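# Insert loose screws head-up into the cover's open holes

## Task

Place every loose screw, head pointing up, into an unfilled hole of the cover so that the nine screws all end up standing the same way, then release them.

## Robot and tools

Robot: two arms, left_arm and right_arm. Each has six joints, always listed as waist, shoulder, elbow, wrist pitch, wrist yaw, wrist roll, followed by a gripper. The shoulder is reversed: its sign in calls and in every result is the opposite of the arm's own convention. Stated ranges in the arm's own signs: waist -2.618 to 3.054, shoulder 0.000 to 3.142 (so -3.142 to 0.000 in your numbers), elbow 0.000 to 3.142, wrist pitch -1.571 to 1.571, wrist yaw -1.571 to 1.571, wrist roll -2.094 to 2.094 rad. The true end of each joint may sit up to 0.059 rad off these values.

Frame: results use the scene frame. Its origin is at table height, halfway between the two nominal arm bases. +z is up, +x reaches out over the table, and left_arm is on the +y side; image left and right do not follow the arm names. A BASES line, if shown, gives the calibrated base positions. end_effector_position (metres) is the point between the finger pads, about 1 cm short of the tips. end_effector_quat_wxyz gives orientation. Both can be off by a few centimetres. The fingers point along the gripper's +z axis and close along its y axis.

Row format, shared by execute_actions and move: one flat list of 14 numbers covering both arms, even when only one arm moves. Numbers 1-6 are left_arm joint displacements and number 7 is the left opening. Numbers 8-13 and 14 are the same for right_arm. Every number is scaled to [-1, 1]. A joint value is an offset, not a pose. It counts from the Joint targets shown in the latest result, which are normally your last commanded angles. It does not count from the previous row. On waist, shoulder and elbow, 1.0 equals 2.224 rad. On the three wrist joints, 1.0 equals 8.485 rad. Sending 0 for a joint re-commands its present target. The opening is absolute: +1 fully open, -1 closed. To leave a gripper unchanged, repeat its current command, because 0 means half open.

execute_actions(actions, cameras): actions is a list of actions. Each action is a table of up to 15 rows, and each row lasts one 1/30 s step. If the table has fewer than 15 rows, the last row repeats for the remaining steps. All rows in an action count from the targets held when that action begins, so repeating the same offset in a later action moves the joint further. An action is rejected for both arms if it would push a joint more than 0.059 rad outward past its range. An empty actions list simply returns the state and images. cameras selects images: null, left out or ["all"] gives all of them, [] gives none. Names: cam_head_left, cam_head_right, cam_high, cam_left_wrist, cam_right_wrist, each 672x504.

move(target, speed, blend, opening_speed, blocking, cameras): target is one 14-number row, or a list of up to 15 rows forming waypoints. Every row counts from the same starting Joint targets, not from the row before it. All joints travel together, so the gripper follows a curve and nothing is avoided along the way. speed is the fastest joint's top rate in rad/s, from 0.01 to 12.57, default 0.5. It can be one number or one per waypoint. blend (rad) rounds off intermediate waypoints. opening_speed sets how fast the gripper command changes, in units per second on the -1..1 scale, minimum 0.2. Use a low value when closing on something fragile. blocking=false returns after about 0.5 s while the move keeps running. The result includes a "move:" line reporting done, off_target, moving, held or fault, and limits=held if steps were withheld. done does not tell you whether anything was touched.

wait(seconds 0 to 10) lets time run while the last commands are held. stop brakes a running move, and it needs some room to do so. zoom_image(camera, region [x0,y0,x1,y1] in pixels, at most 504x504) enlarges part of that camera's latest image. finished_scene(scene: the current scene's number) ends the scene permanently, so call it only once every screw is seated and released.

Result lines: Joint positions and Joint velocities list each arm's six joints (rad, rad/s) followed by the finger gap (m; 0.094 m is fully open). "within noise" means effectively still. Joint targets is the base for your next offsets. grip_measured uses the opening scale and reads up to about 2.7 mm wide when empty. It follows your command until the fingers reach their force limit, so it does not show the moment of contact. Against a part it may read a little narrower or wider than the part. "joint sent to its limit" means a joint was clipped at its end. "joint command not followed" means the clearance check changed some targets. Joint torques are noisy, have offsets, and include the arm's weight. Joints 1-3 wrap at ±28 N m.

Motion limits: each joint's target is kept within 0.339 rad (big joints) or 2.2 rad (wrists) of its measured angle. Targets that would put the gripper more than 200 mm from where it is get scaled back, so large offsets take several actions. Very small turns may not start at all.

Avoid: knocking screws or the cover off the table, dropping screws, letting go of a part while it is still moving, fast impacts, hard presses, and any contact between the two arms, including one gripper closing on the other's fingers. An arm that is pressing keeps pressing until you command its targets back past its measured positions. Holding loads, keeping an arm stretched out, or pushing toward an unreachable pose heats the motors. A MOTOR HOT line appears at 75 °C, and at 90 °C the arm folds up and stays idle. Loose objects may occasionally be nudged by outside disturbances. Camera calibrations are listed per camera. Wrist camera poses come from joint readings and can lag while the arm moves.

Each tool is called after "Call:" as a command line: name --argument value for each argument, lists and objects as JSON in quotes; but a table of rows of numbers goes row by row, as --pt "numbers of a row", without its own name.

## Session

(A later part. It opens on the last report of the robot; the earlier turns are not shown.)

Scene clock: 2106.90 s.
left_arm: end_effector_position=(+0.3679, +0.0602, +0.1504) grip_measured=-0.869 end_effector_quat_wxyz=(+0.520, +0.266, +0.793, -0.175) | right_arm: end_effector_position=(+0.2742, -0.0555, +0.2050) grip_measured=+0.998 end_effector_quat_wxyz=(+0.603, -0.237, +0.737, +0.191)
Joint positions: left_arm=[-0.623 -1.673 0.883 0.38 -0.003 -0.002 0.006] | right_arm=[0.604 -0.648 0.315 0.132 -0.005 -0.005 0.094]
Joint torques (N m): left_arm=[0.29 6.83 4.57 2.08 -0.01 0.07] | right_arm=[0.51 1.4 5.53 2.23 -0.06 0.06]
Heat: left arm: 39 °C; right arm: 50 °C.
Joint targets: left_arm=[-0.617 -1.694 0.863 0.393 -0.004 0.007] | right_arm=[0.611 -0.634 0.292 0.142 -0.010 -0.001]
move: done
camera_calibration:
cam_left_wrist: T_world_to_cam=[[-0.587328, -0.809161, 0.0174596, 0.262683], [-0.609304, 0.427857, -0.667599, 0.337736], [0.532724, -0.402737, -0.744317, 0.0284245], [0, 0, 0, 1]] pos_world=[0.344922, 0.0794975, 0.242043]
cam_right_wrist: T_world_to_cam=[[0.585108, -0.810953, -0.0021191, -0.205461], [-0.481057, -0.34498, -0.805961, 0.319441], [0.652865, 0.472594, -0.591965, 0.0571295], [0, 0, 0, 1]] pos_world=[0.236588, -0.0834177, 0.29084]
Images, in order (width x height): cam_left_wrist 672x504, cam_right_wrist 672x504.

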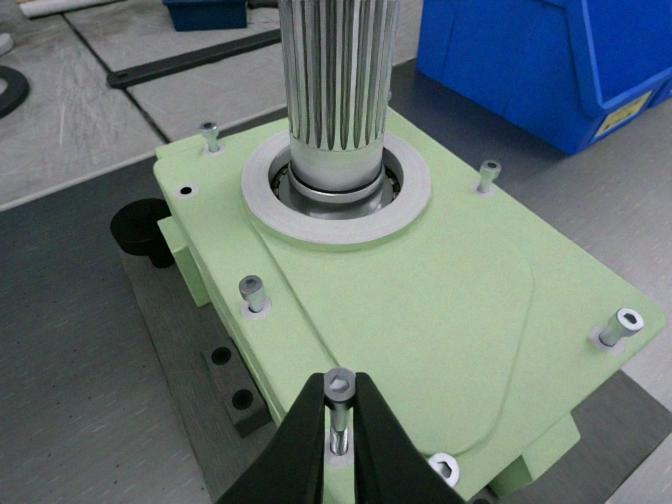

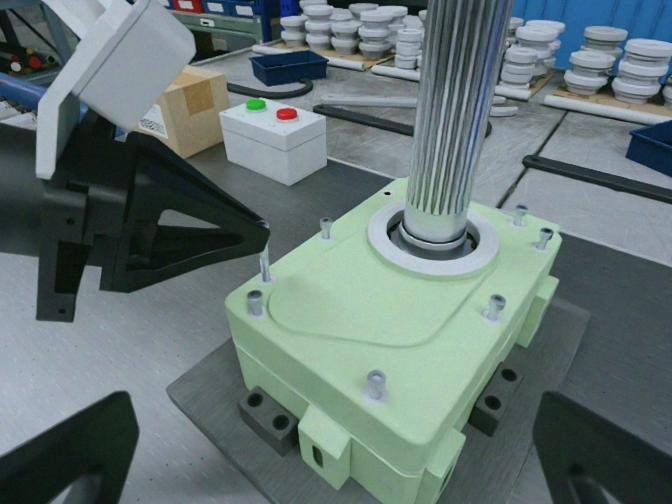

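Call:
move --pt "0 -0.0119 -0.0028 0.0027 0 0 -1 0 0 0 0 0 0 1" --pt "0 -0.0228 -0.0116 0.0078 0 0 -1 0 0 0 0 0 0 1" --speed 0.06 --cameras '["cam_left_wrist","cam_right_wrist"]'

Call:
zoom_image --camera "cam_right_wrist" --region '[190, 190, 310, 310]'

Call:
zoom_image --camera "cam_left_wrist" --region '[280, 364, 400, 484]'

Scene clock: 2130.03 s.
left_arm: end_effector_position=(+0.3691, +0.0593, +0.1434) grip_measured=-0.869 end_effector_quat_wxyz=(+0.530, +0.263, +0.786, -0.178) | right_arm: end_effector_position=(+0.2742, -0.0555, +0.2050) grip_measured=+0.998 end_effector_quat_wxyz=(+0.603, -0.237, +0.737, +0.191)
Joint positions: left_arm=[-0.623 -1.699 0.851 0.464 -0.003 -0.002 0.006] | right_arm=[0.604 -0.648 0.315 0.132 -0.005 -0.005 0.094]
Joint torques (N m): left_arm=[0.44 4.45 4.93 1.95 -0.03 0.08] | right_arm=[0.51 1.4 5.53 2.24 -0.06 0.06]
Heat: left arm: 40 °C; right arm: 50 °C.
Joint targets: left_arm=[-0.617 -1.745 0.838 0.460 -0.004 0.007] | right_arm=[0.611 -0.634 0.292 0.142 -0.010 -0.001]
move: off_target (left_arm); left_arm: the shoulder is farthest, 0.046 rad from its target
camera_calibration:
cam_left_wrist: T_world_to_cam=[[-0.587669, -0.808899, 0.0180914, 0.26284], [-0.595112, 0.416987, -0.686996, 0.332436], [0.548167, -0.414493, -0.726436, 0.0147679], [0, 0, 0, 1]] pos_world=[0.344204, 0.0801111, 0.234355]
cam_right_wrist: T_world_to_cam=[[0.585108, -0.810953, -0.0021191, -0.205461], [-0.481057, -0.34498, -0.805961, 0.319441], [0.652865, 0.472594, -0.591965, 0.0571295], [0, 0, 0, 1]] pos_world=[0.236588, -0.0834177, 0.29084]
Images, in order (width x height): cam_left_wrist 672x504, cam_right_wrist 672x504.

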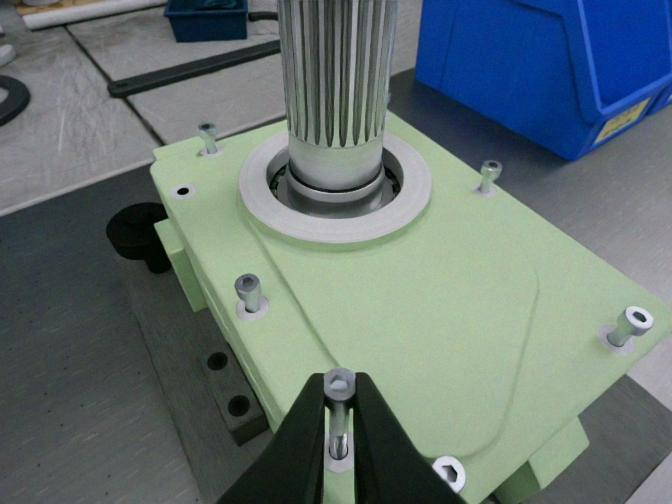

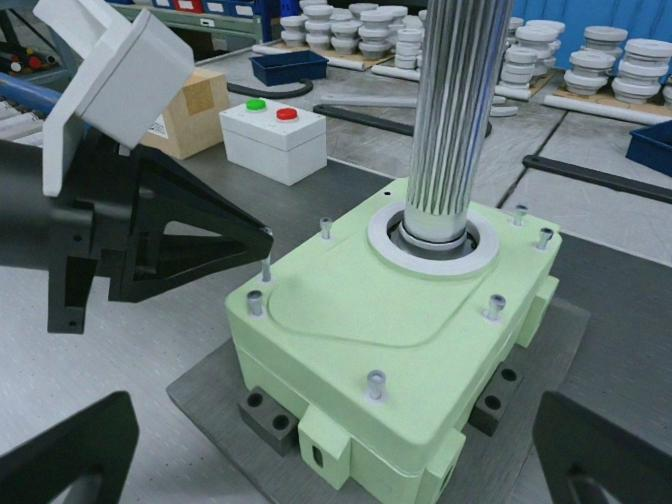

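Scaled by 4.200 from the camera's 672x504 image, which has a finer 960x720 frame.

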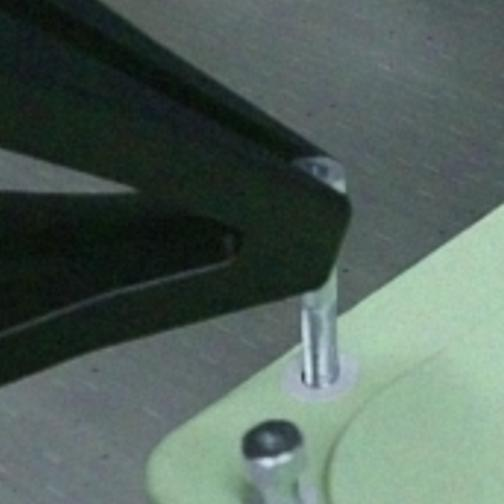

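Scaled by 4.200 from the camera's 672x504 image, which has a finer 960x720 frame.

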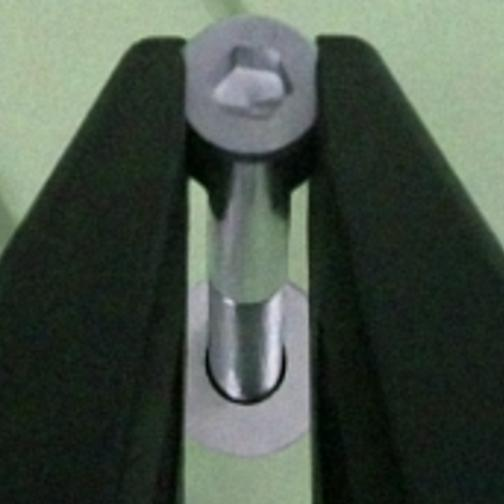

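Call:
move --pt "0 0.0382 0 0.0012 0 0 -1 0 0 0 0 0 0 1" --pt "0 0.0382 -0.0094 0.0012 0 0 -1 0 0 0 0 0 0 1" --speed 0.06 --cameras '["cam_left_wrist","cam_right_wrist"]'

Call:
zoom_image --camera "cam_right_wrist" --region '[190, 190, 310, 310]'

Call:
zoom_image --camera "cam_left_wrist" --region '[280, 364, 400, 484]'

Scene clock: 2149.93 s.
left_arm: end_effector_position=(+0.3659, +0.0618, +0.1404) grip_measured=-0.869 end_effector_quat_wxyz=(+0.527, +0.264, +0.788, -0.177) | right_arm: end_effector_position=(+0.2742, -0.0555, +0.2050) grip_measured=+0.998 end_effector_quat_wxyz=(+0.603, -0.237, +0.737, +0.191)
Joint positions: left_arm=[-0.623 -1.69 0.835 0.465 -0.003 -0.002 0.006] | right_arm=[0.604 -0.648 0.315 0.132 -0.005 -0.005 0.094]
Joint torques (N m): left_arm=[0.39 11.4 4.55 2.03 -0.03 0.07] | right_arm=[0.51 1.39 5.53 2.24 -0.06 0.06]
Heat: left arm: 39 °C; right arm: 50 °C.
Joint targets: left_arm=[-0.617 -1.660 0.816 0.470 -0.004 0.007] | right_arm=[0.611 -0.634 0.292 0.142 -0.010 -0.001]
move: done
camera_calibration:
cam_left_wrist: T_world_to_cam=[[-0.58763, -0.808931, 0.0179187, 0.263034], [-0.598811, 0.419886, -0.681998, 0.327831], [0.544165, -0.411492, -0.731135, 0.0172128], [0, 0, 0, 1]] pos_world=[0.341509, 0.0822075, 0.231452]
cam_right_wrist: T_world_to_cam=[[0.585108, -0.810953, -0.0021191, -0.205461], [-0.481057, -0.34498, -0.805961, 0.319441], [0.652865, 0.472594, -0.591965, 0.0571295], [0, 0, 0, 1]] pos_world=[0.236588, -0.0834177, 0.29084]
Images, in order (width x height): cam_left_wrist 672x504, cam_right_wrist 672x504.

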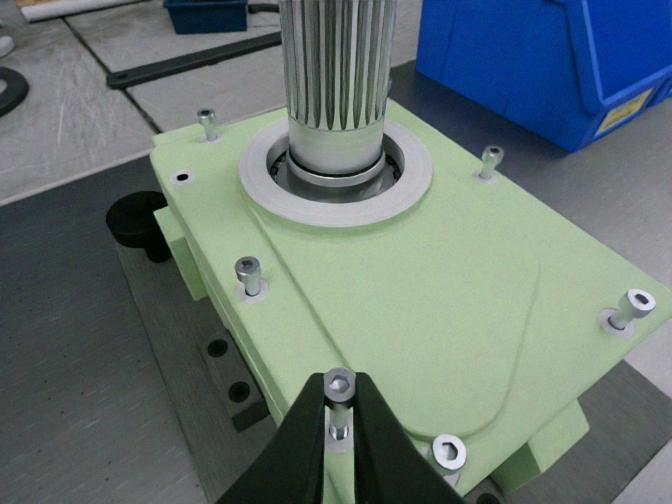

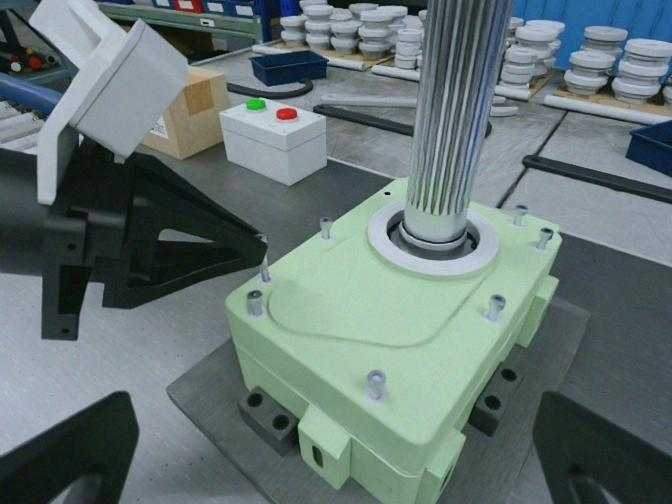

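Scaled by 4.200 from the camera's 672x504 image, which has a finer 960x720 frame.

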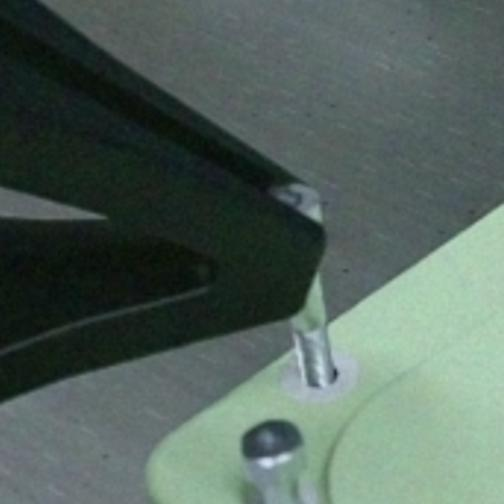

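Scaled by 4.200 from the camera's 672x504 image, which has a finer 960x720 frame.

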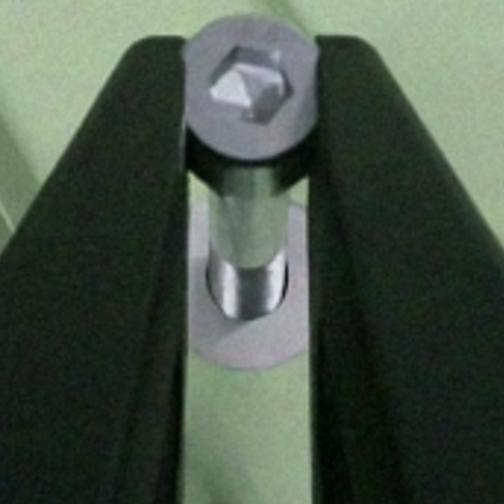

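Call:
move --target '[0,-0.0360,0,0.0024,0,0,-1,0,0,0,0,0,0,1]' --speed 0.06 --cameras '["cam_left_wrist","cam_right_wrist"]'

Call:
zoom_image --camera "cam_right_wrist" --region '[190, 190, 310, 310]'

Call:
zoom_image --camera "cam_left_wrist" --region '[280, 364, 400, 484]'

Scene clock: 2177.00 s.
left_arm: end_effector_position=(+0.3673, +0.0607, +0.1342) grip_measured=-0.869 end_effector_quat_wxyz=(+0.525, +0.265, +0.789, -0.176) | right_arm: end_effector_position=(+0.2742, -0.0555, +0.2050) grip_measured=+0.998 end_effector_quat_wxyz=(+0.603, -0.237, +0.737, +0.191)
Joint positions: left_arm=[-0.623 -1.711 0.835 0.479 -0.003 -0.002 0.006] | right_arm=[0.604 -0.648 0.315 0.132 -0.005 -0.005 0.094]
Joint torques (N m): left_arm=[0.43 5.81 4.48 2.09 -0.02 0.07] | right_arm=[0.53 1.42 5.53 2.23 -0.06 0.06]
Heat: left arm: 40 °C; right arm: 50 °C.
Joint targets: left_arm=[-0.617 -1.740 0.816 0.490 -0.004 0.007] | right_arm=[0.611 -0.634 0.292 0.142 -0.010 -0.001]
move: done
camera_calibration:
cam_left_wrist: T_world_to_cam=[[-0.587512, -0.809021, 0.0177522, 0.263071], [-0.602133, 0.422403, -0.677504, 0.325331], [0.540616, -0.408731, -0.735305, 0.0132002], [0, 0, 0, 1]] pos_world=[0.343313, 0.0808044, 0.225449]
cam_right_wrist: T_world_to_cam=[[0.585108, -0.810953, -0.0021191, -0.205461], [-0.481057, -0.34498, -0.805961, 0.319441], [0.652865, 0.472594, -0.591965, 0.0571295], [0, 0, 0, 1]] pos_world=[0.236588, -0.0834177, 0.29084]
Images, in order (width x height): cam_left_wrist 672x504, cam_right_wrist 672x504.

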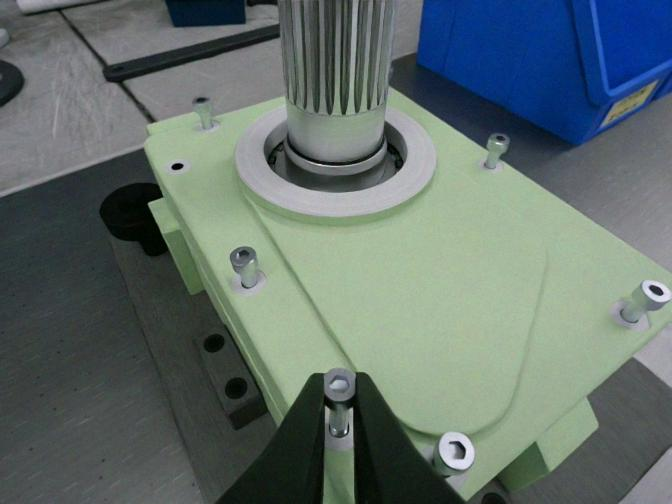

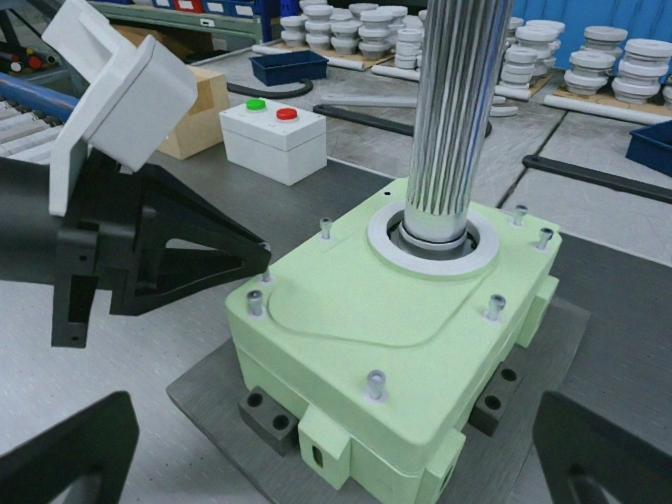

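Scaled by 4.200 from the camera's 672x504 image, which has a finer 960x720 frame.

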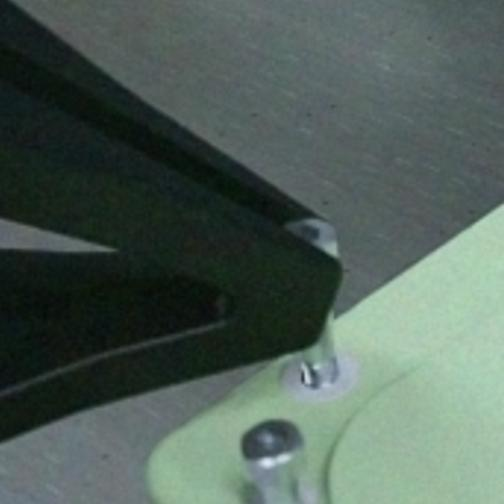

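Scaled by 4.200 from the camera's 672x504 image, which has a finer 960x720 frame.

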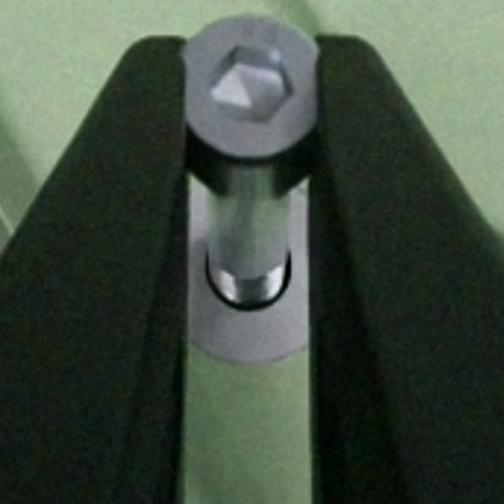

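Call:
move --target '[0,-0.0050,-0.0020,0.0016,0,0,-1,0,0,0,0,0,0,1]' --speed 0.06 --cameras '["cam_left_wrist","cam_right_wrist"]'

Call:
zoom_image --camera "cam_right_wrist" --region '[190, 190, 310, 310]'

Call:
zoom_image --camera "cam_left_wrist" --region '[280, 364, 400, 484]'

Scene clock: 2188.43 s.
left_arm: end_effector_position=(+0.3673, +0.0607, +0.1335) grip_measured=-0.869 end_effector_quat_wxyz=(+0.529, +0.264, +0.787, -0.178) | right_arm: end_effector_position=(+0.2742, -0.0555, +0.2050) grip_measured=+0.998 end_effector_quat_wxyz=(+0.603, -0.237, +0.737, +0.191)
Joint positions: left_arm=[-0.623 -1.715 0.826 0.501 -0.003 -0.002 0.006] | right_arm=[0.604 -0.648 0.315 0.132 -0.005 -0.005 0.094]
Joint torques (N m): left_arm=[0.49 5.33 4.63 1.97 -0.02 0.1] | right_arm=[0.51 1.4 5.53 2.24 -0.06 0.06]
Heat: left arm: 39 °C; right arm: 50 °C.
Joint targets: left_arm=[-0.617 -1.751 0.812 0.504 -0.004 0.007] | right_arm=[0.611 -0.634 0.292 0.142 -0.010 -0.001]
move: off_target (left_arm); left_arm: the shoulder is farthest, 0.036 rad from its target
camera_calibration:
cam_left_wrist: T_world_to_cam=[[-0.58764, -0.808923, 0.0179497, 0.263052], [-0.597152, 0.418617, -0.684228, 0.32423], [0.545974, -0.412799, -0.729047, 0.0100507], [0, 0, 0, 1]] pos_world=[0.342707, 0.0812091, 0.224453]
cam_right_wrist: T_world_to_cam=[[0.585108, -0.810953, -0.0021191, -0.205461], [-0.481057, -0.34498, -0.805961, 0.319441], [0.652865, 0.472594, -0.591965, 0.0571295], [0, 0, 0, 1]] pos_world=[0.236588, -0.0834177, 0.29084]
Images, in order (width x height): cam_left_wrist 672x504, cam_right_wrist 672x504.

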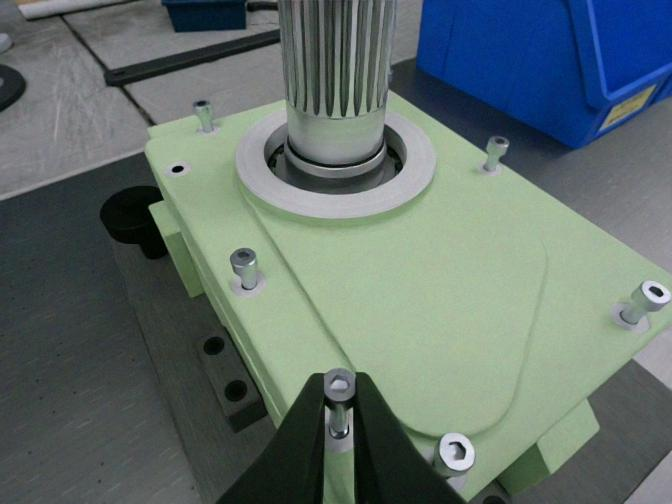

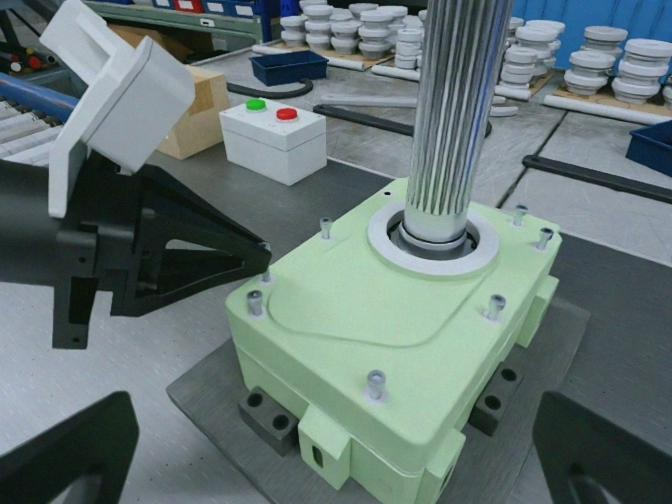

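Scaled by 4.200 from the camera's 672x504 image, which has a finer 960x720 frame.

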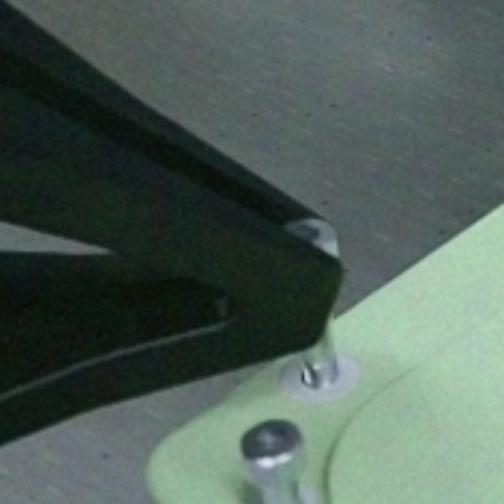

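Scaled by 4.200 from the camera's 672x504 image, which has a finer 960x720 frame.

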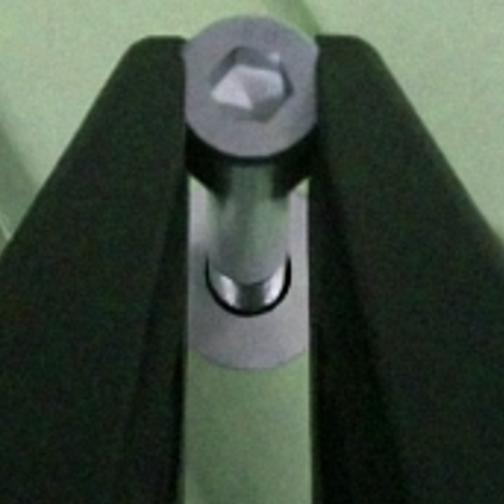

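Call:
move --target '[0,0,0,0,0,0,-0.72,0,0,0,0,0,0,1]' --opening_speed 0.3 --cameras '["cam_left_wrist","cam_right_wrist"]'

Call:
zoom_image --camera "cam_right_wrist" --region '[190, 190, 310, 310]'

Call:
zoom_image --camera "cam_left_wrist" --region '[280, 364, 400, 484]'

Scene clock: 2204.20 s.
left_arm: end_effector_position=(+0.3676, +0.0605, +0.1269) grip_measured=-0.723 end_effector_quat_wxyz=(+0.524, +0.265, +0.790, -0.176) | right_arm: end_effector_position=(+0.2742, -0.0555, +0.2050) grip_measured=+0.998 end_effector_quat_wxyz=(+0.603, -0.237, +0.737, +0.191)
Joint positions: left_arm=[-0.623 -1.731 0.826 0.504 -0.003 -0.002 0.013] | right_arm=[0.604 -0.648 0.315 0.132 -0.005 -0.005 0.094]
Joint torques (N m): left_arm=[0.44 6.84 4.66 1.95 -0.02 0.05] | right_arm=[0.51 1.4 5.53 2.24 -0.06 0.06]
Heat: left arm: 38 °C; right arm: 50 °C.
Joint targets: left_arm=[-0.617 -1.751 0.812 0.504 -0.004 0.007] | right_arm=[0.611 -0.634 0.292 0.142 -0.010 -0.001]
move: done
camera_calibration:
cam_left_wrist: T_world_to_cam=[[-0.587488, -0.80904, 0.0176731, 0.263157], [-0.603947, 0.423814, -0.675003, 0.320991], [0.538615, -0.40723, -0.737603, 0.00844358], [0, 0, 0, 1]] pos_world=[0.343916, 0.0803026, 0.218247]
cam_right_wrist: T_world_to_cam=[[0.585108, -0.810953, -0.0021191, -0.205461], [-0.481057, -0.34498, -0.805961, 0.319441], [0.652865, 0.472594, -0.591965, 0.0571295], [0, 0, 0, 1]] pos_world=[0.236588, -0.0834177, 0.29084]
Images, in order (width x height): cam_left_wrist 672x504, cam_right_wrist 672x504.

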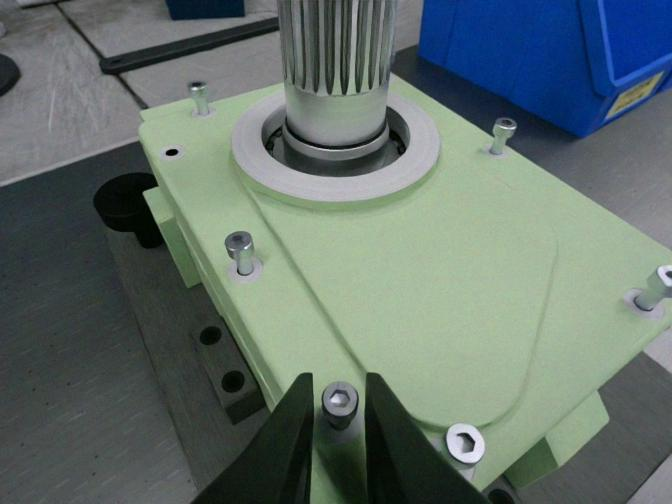

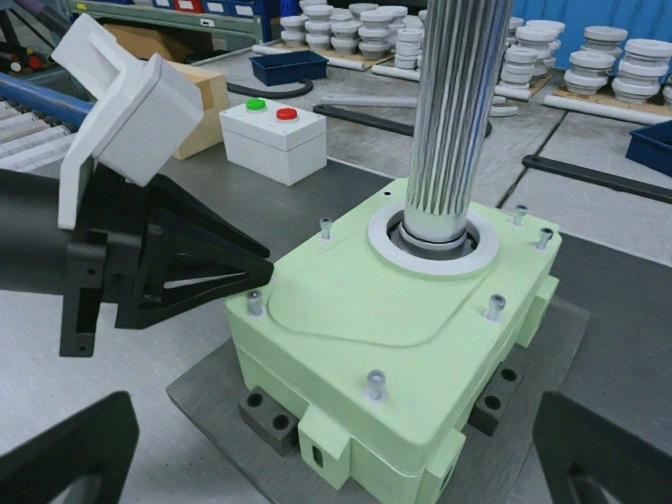

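Scaled by 4.200 from the camera's 672x504 image, which has a finer 960x720 frame.

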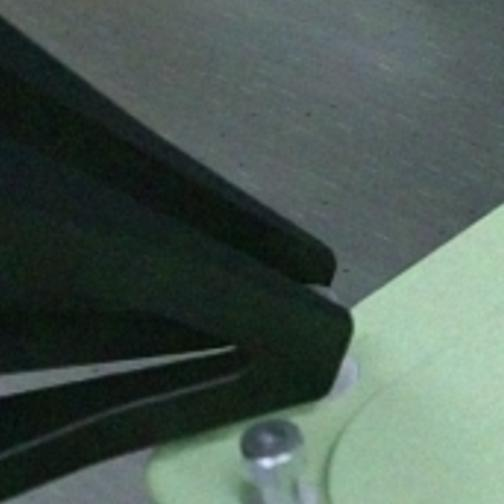

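Scaled by 4.200 from the camera's 672x504 image, which has a finer 960x720 frame.

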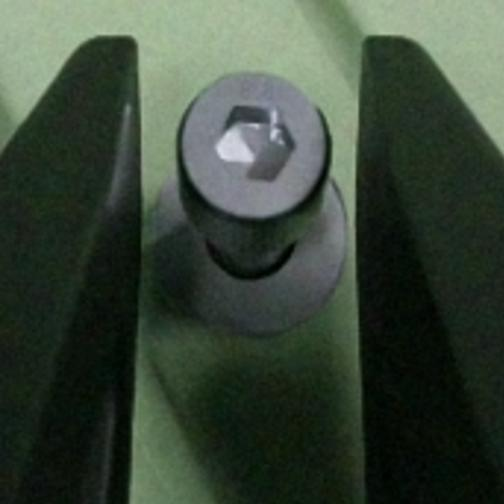

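Call:
move --pt "0 0.0994 0.0396 -0.0240 0 0 -0.65 0 0 0 0 0 0 1" --pt "0 0.1224 0.1852 -0.1236 0 0 -0.65 -0.3148 0 0 0 0 0 1" --pt "-0.1430 0.1224 0.1852 -0.1236 0 -0.0032 -0.3 -0.3148 0 0 0 0 0 1" --pt "-0.1430 -0.1873 0.4139 -0.1961 0 -0.0032 -0.2 -0.3148 0 0 0 0 0 1" --speed '[0.25,0.8,0.6,0.8]'

Scene clock: 2232.27 s.
left_arm: end_effector_position=(+0.2102, +0.0219, +0.0415) grip_measured=-0.203 end_effector_quat_wxyz=(-0.006, +0.459, +0.888, +0.005) | right_arm: end_effector_position=(+0.3299, -0.2522, +0.2050) grip_measured=+0.998 end_effector_quat_wxyz=(+0.632, +0.025, +0.774, -0.022)
Joint positions: left_arm=[-0.937 -2.147 1.708 -1.147 -0.003 -0.011 0.037] | right_arm=[-0.083 -0.648 0.315 0.132 -0.008 -0.005 0.094]
Joint torques (N m): left_arm=[0.08 10.3 7.46 0.35 -0.03 -0.1] | right_arm=[-0.47 1.39 5.53 2.23 -0.03 0.05]
Heat: left arm: 38 °C; right arm: 50 °C.
Joint targets: left_arm=[-0.935 -2.168 1.733 -1.160 -0.004 -0.020] | right_arm=[-0.089 -0.634 0.292 0.142 -0.010 -0.001]
move: done
camera_calibration:
cam_left_wrist: T_world_to_cam=[[-0.802185, -0.596906, -0.0142342, 0.182903], [-0.543776, 0.720522, 0.430296, 0.119602], [-0.246591, 0.352918, -0.902575, 0.169899], [0, 0, 0, 1]] pos_world=[0.253654, -0.0369605, 0.104486]
cam_right_wrist: T_world_to_cam=[[-0.0594855, -0.998224, -0.00310071, -0.231995], [-0.590781, 0.0377089, -0.80595, 0.411085], [0.804636, -0.0461105, -0.591975, -0.0671581], [0, 0, 0, 1]] pos_world=[0.283099, -0.250181, 0.290839]

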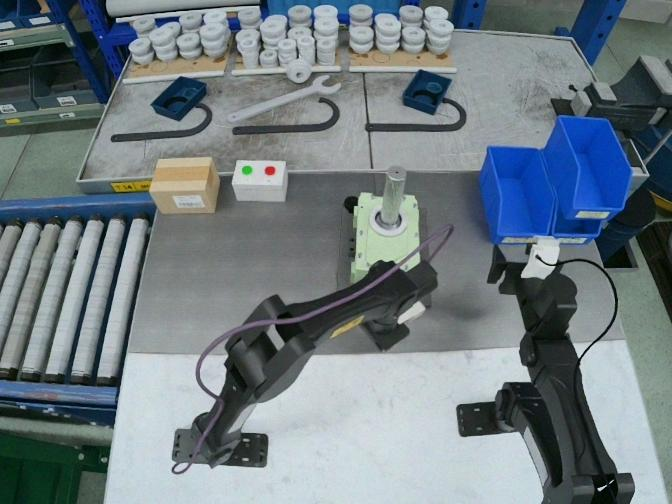

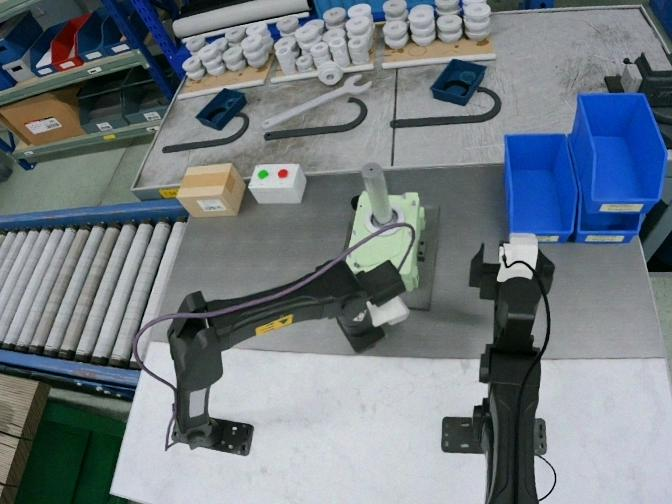

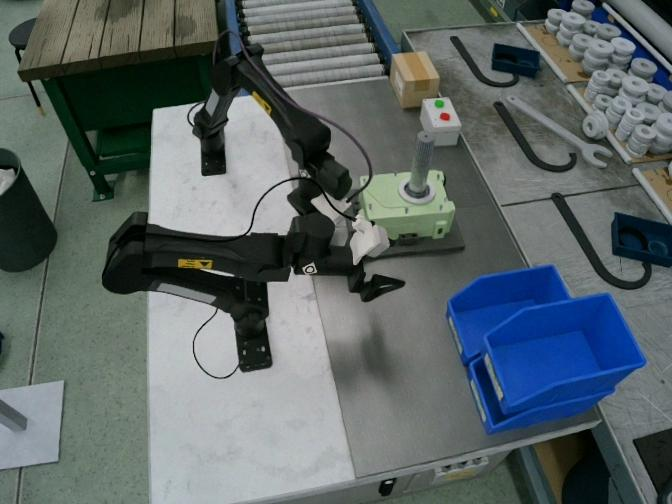

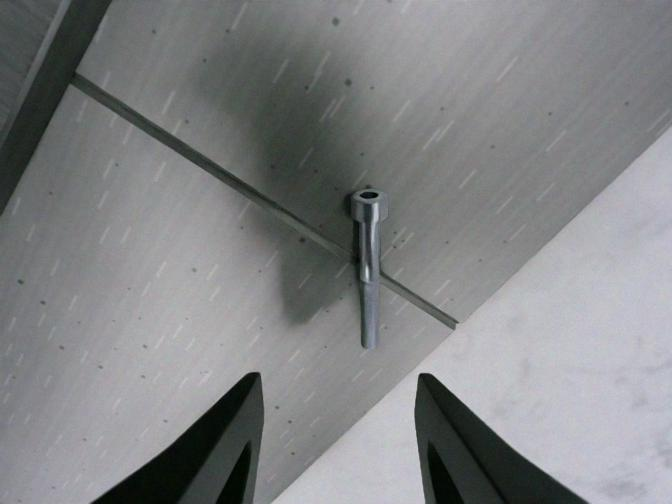

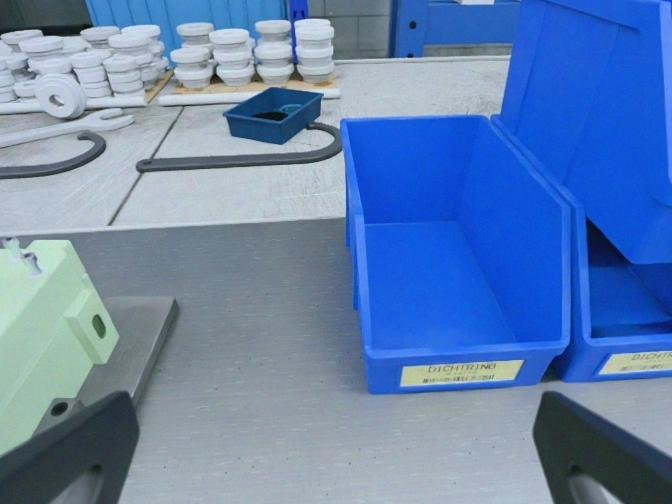

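Call:
move --pt "-0.0099 -0.0297 0.0385 0 0 -0.0066 -0.2 0 0 0 0 0 0 1" --pt "-0.0099 -0.0369 0.0100 0.0065 0 -0.0066 -0.2 0 0 0 0 0 0 1" --speed 0.3 --cameras '["cam_left_wrist"]'

Scene clock: 2256.30 s.
left_arm: end_effector_position=(+0.2147, +0.0032, +0.0272) grip_measured=-0.203 end_effector_quat_wxyz=(-0.001, +0.442, +0.897, +0.002) | right_arm: end_effector_position=(+0.3299, -0.2522, +0.2050) grip_measured=+0.998 end_effector_quat_wxyz=(+0.632, +0.025, +0.774, -0.022)
Joint positions: left_arm=[-0.953 -2.221 1.768 -1.123 -0.003 -0.067 0.037] | right_arm=[-0.083 -0.648 0.315 0.132 -0.008 -0.005 0.094]
Joint torques (N m): left_arm=[-0.32 10.29 4.33 0.62 -0.01 -0.15] | right_arm=[-0.47 1.4 5.53 2.24 -0.03 0.05]
Heat: left arm: 35 °C; right arm: 50 °C.
Joint targets: left_arm=[-0.958 -2.250 1.755 -1.105 -0.004 -0.076] | right_arm=[-0.089 -0.634 0.292 0.142 -0.010 -0.001]
move: done
camera_calibration:
cam_left_wrist: T_world_to_cam=[[-0.778026, -0.628074, -0.0141009, 0.169994], [-0.5747, 0.702484, 0.419805, 0.148768], [-0.253763, 0.334723, -0.907505, 0.16634], [0, 0, 0, 1]] pos_world=[0.259968, -0.0534159, 0.0908974]
Images, in order (width x height): cam_left_wrist 672x504.

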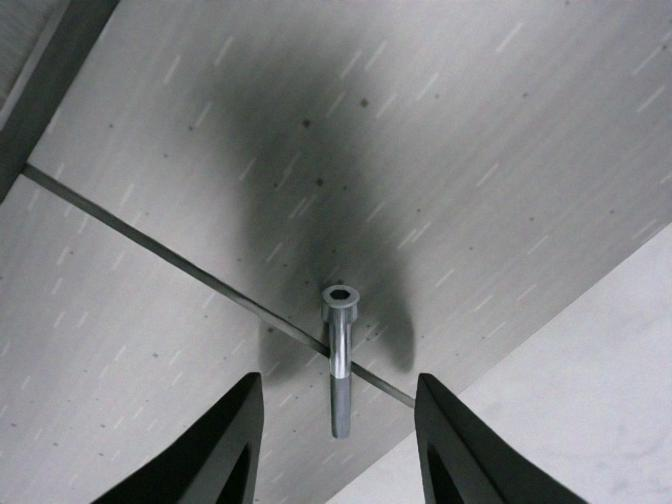

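Call:
move --pt "0 -0.0027 -0.0054 0.0021 0 0 -0.2 0 0 0 0 0 0 1" --pt "0 -0.0027 -0.0054 0.0021 0 0 -1 0 0 0 0 0 0 1" --pt "0 0.0360 0.0472 -0.0171 0 0 -1 0 0 0 0 0 0 1" --pt "0 0.3468 -0.2389 0.0660 0 0.0098 -1 0 0 0 0 0 0 1" --pt "0.3408 0.3468 -0.2389 0.0660 0 0.0098 -1 0 0 0 0 0 0 1" --pt "0.3408 0.1388 -0.0906 -0.0092 0 0.0098 -1 0 0 0 0 0 0 1" --speed '[0.1,0.5,0.35,1.0,0.8,0.8]' --opening_speed 0.8 --cameras '["cam_left_wrist","cam_head_left","cam_high"]'

Scene clock: 2282.13 s.
left_arm: end_effector_position=(+0.3306, +0.2779, +0.0795) grip_measured=-0.993 end_effector_quat_wxyz=(+0.004, +0.110, +0.994, +0.003) | right_arm: end_effector_position=(+0.3299, -0.2522, +0.2050) grip_measured=+0.998 end_effector_quat_wxyz=(+0.632, +0.025, +0.774, -0.022)
Joint positions: left_arm=[-0.195 -1.922 1.528 -1.169 -0.006 -0.002 0] | right_arm=[-0.083 -0.648 0.315 0.132 -0.008 -0.005 0.094]
Joint torques (N m): left_arm=[-0.25 8.58 7.75 0.34 0.03 0.05] | right_arm=[-0.47 1.39 5.53 2.23 -0.03 0.05]
Heat: left arm: 34 °C; right arm: 50 °C.
Joint targets: left_arm=[-0.199 -1.941 1.554 -1.183 -0.004 0.007] | right_arm=[-0.089 -0.634 0.292 0.142 -0.010 -0.001]
move: done
camera_calibration:
cam_left_wrist: T_world_to_cam=[[-0.195847, -0.980488, -0.0169474, 0.339085], [-0.896287, 0.171963, 0.408776, 0.254955], [-0.397886, 0.0952474, -0.912477, 0.265852], [0, 0, 0, 1]] pos_world=[0.400701, 0.263305, 0.144111]
Images, in order (width x height): cam_head_left 672x504, cam_high 672x504, cam_left_wrist 672x504.

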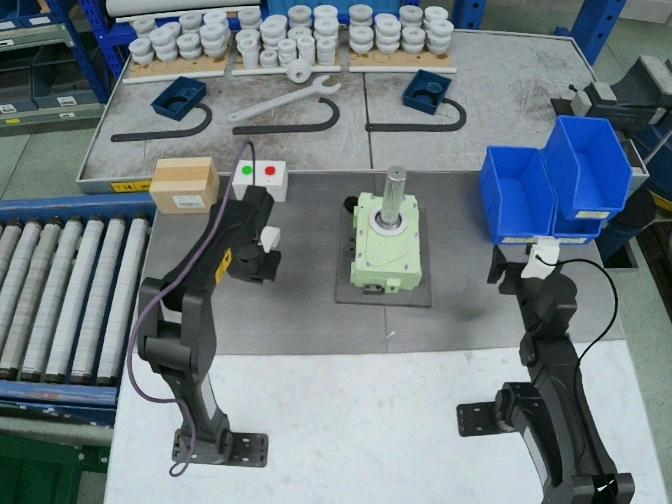

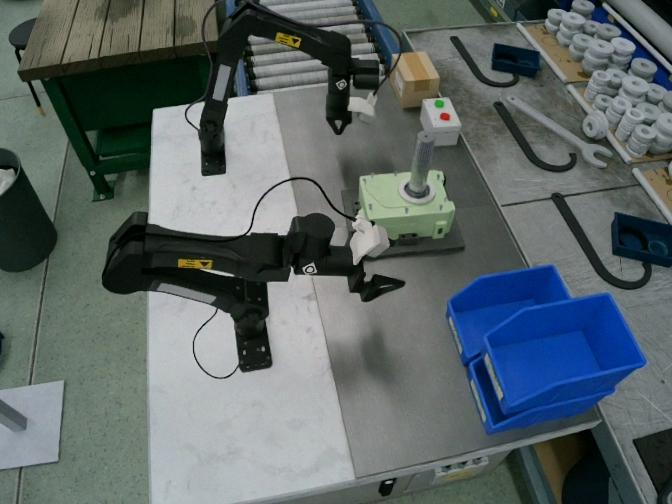

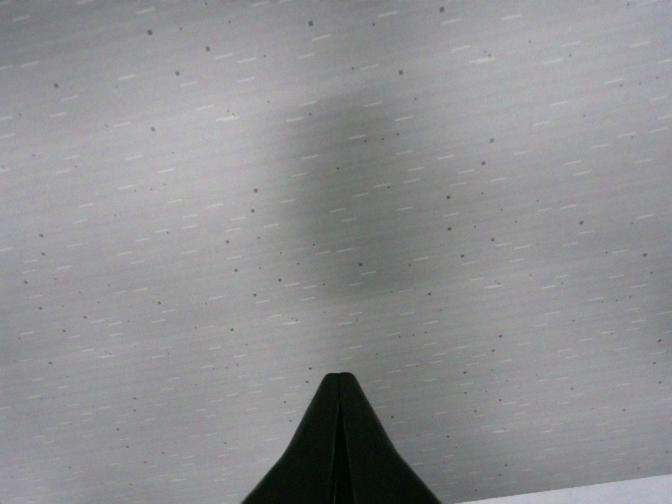

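Call:
move --pt "0 0.2079 -0.1485 0.0752 0 0 -0.4 0 0 0 0 0 0 1" --pt "-0.3408 0.2079 -0.1485 0.0752 0 -0.0098 -0.4 0 0 0 0 0 0 1" --pt "-0.3408 -0.1317 0.1331 -0.0020 0 -0.0098 -0.2 0 0 0 0 0 0 1" --pt "-0.3408 -0.1389 0.0904 0.0092 0 -0.0098 -0.2 0 0 0 0 0 0 1" --speed '[0.8,0.8,0.8,0.3]' --cameras '["cam_left_wrist"]'

Scene clock: 2296.37 s.
left_arm: end_effector_position=(+0.2112, +0.0012, +0.0267) grip_measured=-0.203 end_effector_quat_wxyz=(-0.002, +0.445, +0.895, +0.002) | right_arm: end_effector_position=(+0.3299, -0.2522, +0.2050) grip_measured=+0.998 end_effector_quat_wxyz=(+0.632, +0.025, +0.774, -0.022)
Joint positions: left_arm=[-0.962 -2.221 1.767 -1.123 0 -0.067 0.037] | right_arm=[-0.083 -0.648 0.315 0.132 -0.008 -0.005 0.094]
Joint torques (N m): left_arm=[0.28 10.41 4.4 0.65 -0.05 -0.11] | right_arm=[-0.46 1.4 5.53 2.24 -0.03 0.05]
Heat: left arm: 34 °C; right arm: 50 °C.
Joint targets: left_arm=[-0.957 -2.250 1.754 -1.105 -0.004 -0.076] | right_arm=[-0.089 -0.634 0.292 0.142 -0.010 -0.001]
move: done
camera_calibration:
cam_left_wrist: T_world_to_cam=[[-0.783026, -0.621882, -0.0115272, 0.166971], [-0.567802, 0.707122, 0.421401, 0.146806], [-0.25391, 0.336513, -0.906801, 0.165674], [0, 0, 0, 1]] pos_world=[0.256165, -0.0557252, 0.0902938]
Images, in order (width x height): cam_left_wrist 672x504.

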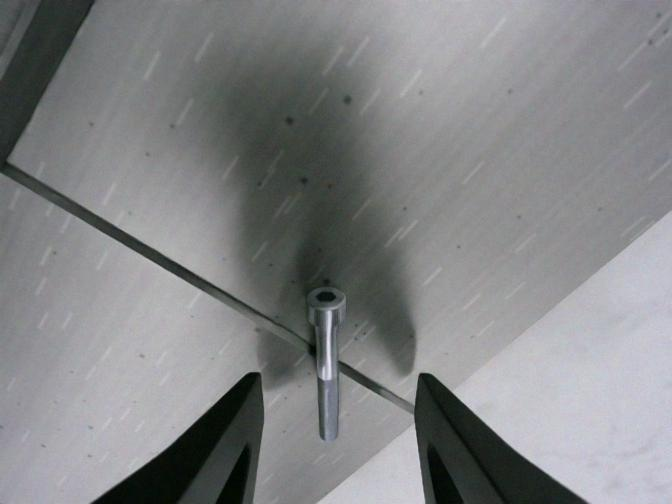

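Call:
move --target '[0,-0.0050,-0.0085,0.0036,0,0,-0.4,0,0,0,0,0,0,1]' --speed 0.15 --cameras '["cam_left_wrist"]'

Scene clock: 2301.80 s.
left_arm: end_effector_position=(+0.2122, -0.0003, +0.0212) grip_measured=-0.397 end_effector_quat_wxyz=(+0.001, +0.445, +0.896, +0.000) | right_arm: end_effector_position=(+0.3299, -0.2522, +0.2050) grip_measured=+0.998 end_effector_quat_wxyz=(+0.632, +0.025, +0.774, -0.022)
Joint positions: left_arm=[-0.962 -2.226 1.753 -1.096 0 -0.068 0.028] | right_arm=[-0.083 -0.648 0.315 0.132 -0.008 -0.005 0.094]
Joint torques (N m): left_arm=[0.29 9.63 3.96 0.72 -0.03 -0.08] | right_arm=[-0.47 1.4 5.53 2.23 -0.03 0.05]
Heat: left arm: 34 °C; right arm: 50 °C.
Joint targets: left_arm=[-0.957 -2.261 1.736 -1.075 -0.004 -0.076] | right_arm=[-0.089 -0.634 0.292 0.142 -0.010 -0.001]
move: done
camera_calibration:
cam_left_wrist: T_world_to_cam=[[-0.782744, -0.622248, -0.0108857, 0.166629], [-0.569739, 0.709435, 0.414849, 0.151274], [-0.250416, 0.330922, -0.909825, 0.160737], [0, 0, 0, 1]] pos_world=[0.256866, -0.0568253, 0.0853004]
Images, in order (width x height): cam_left_wrist 672x504.

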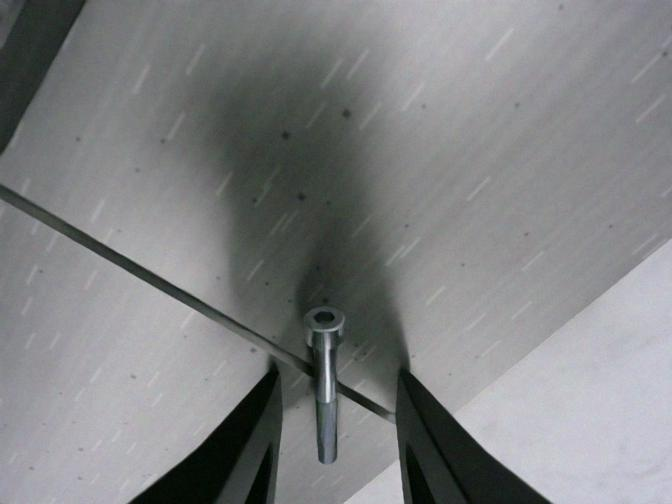

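Call:
move --pt "0 -0.0022 -0.0038 0.0016 0 0 -0.4 0 0 0 0 0 0 1" --pt "0 -0.0022 -0.0038 0.0016 0 0 -1 0 0 0 0 0 0 1" --speed 0.15 --opening_speed 0.8 --cameras '["cam_left_wrist"]'

Scene clock: 2308.20 s.
left_arm: end_effector_position=(+0.2160, +0.0009, +0.0205) grip_measured=-0.934 end_effector_quat_wxyz=(+0.006, +0.443, +0.896, +0.004) | right_arm: end_effector_position=(+0.3299, -0.2522, +0.2050) grip_measured=+0.998 end_effector_quat_wxyz=(+0.632, +0.025, +0.774, -0.022)
Joint positions: left_arm=[-0.958 -2.226 1.75 -1.088 -0.013 -0.068 0.003] | right_arm=[-0.083 -0.648 0.315 0.132 -0.008 -0.005 0.094]
Joint torques (N m): left_arm=[-0.01 9.24 3.54 0.74 0.07 -0.09] | right_arm=[-0.49 1.4 5.53 2.23 -0.03 0.05]
Heat: left arm: 34 °C; right arm: 50 °C.
Joint targets: left_arm=[-0.957 -2.266 1.727 -1.061 -0.004 -0.076] | right_arm=[-0.089 -0.634 0.292 0.142 -0.010 -0.001]
move: off_target (left_arm); target 2's new numbers were sent with left_arm's shoulder 0.039 rad from that target; left_arm: the shoulder is farthest, 0.039 rad from its target
camera_calibration:
cam_left_wrist: T_world_to_cam=[[-0.779893, -0.625493, -0.0229213, 0.169986], [-0.578255, 0.706011, 0.408864, 0.154854], [-0.239559, 0.332125, -0.912307, 0.158426], [0, 0, 0, 1]] pos_world=[0.260068, -0.0556202, 0.0851153]
Images, in order (width x height): cam_left_wrist 672x504.

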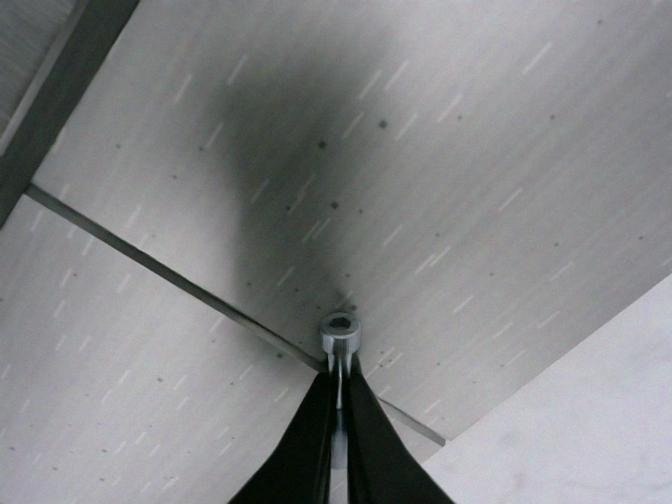

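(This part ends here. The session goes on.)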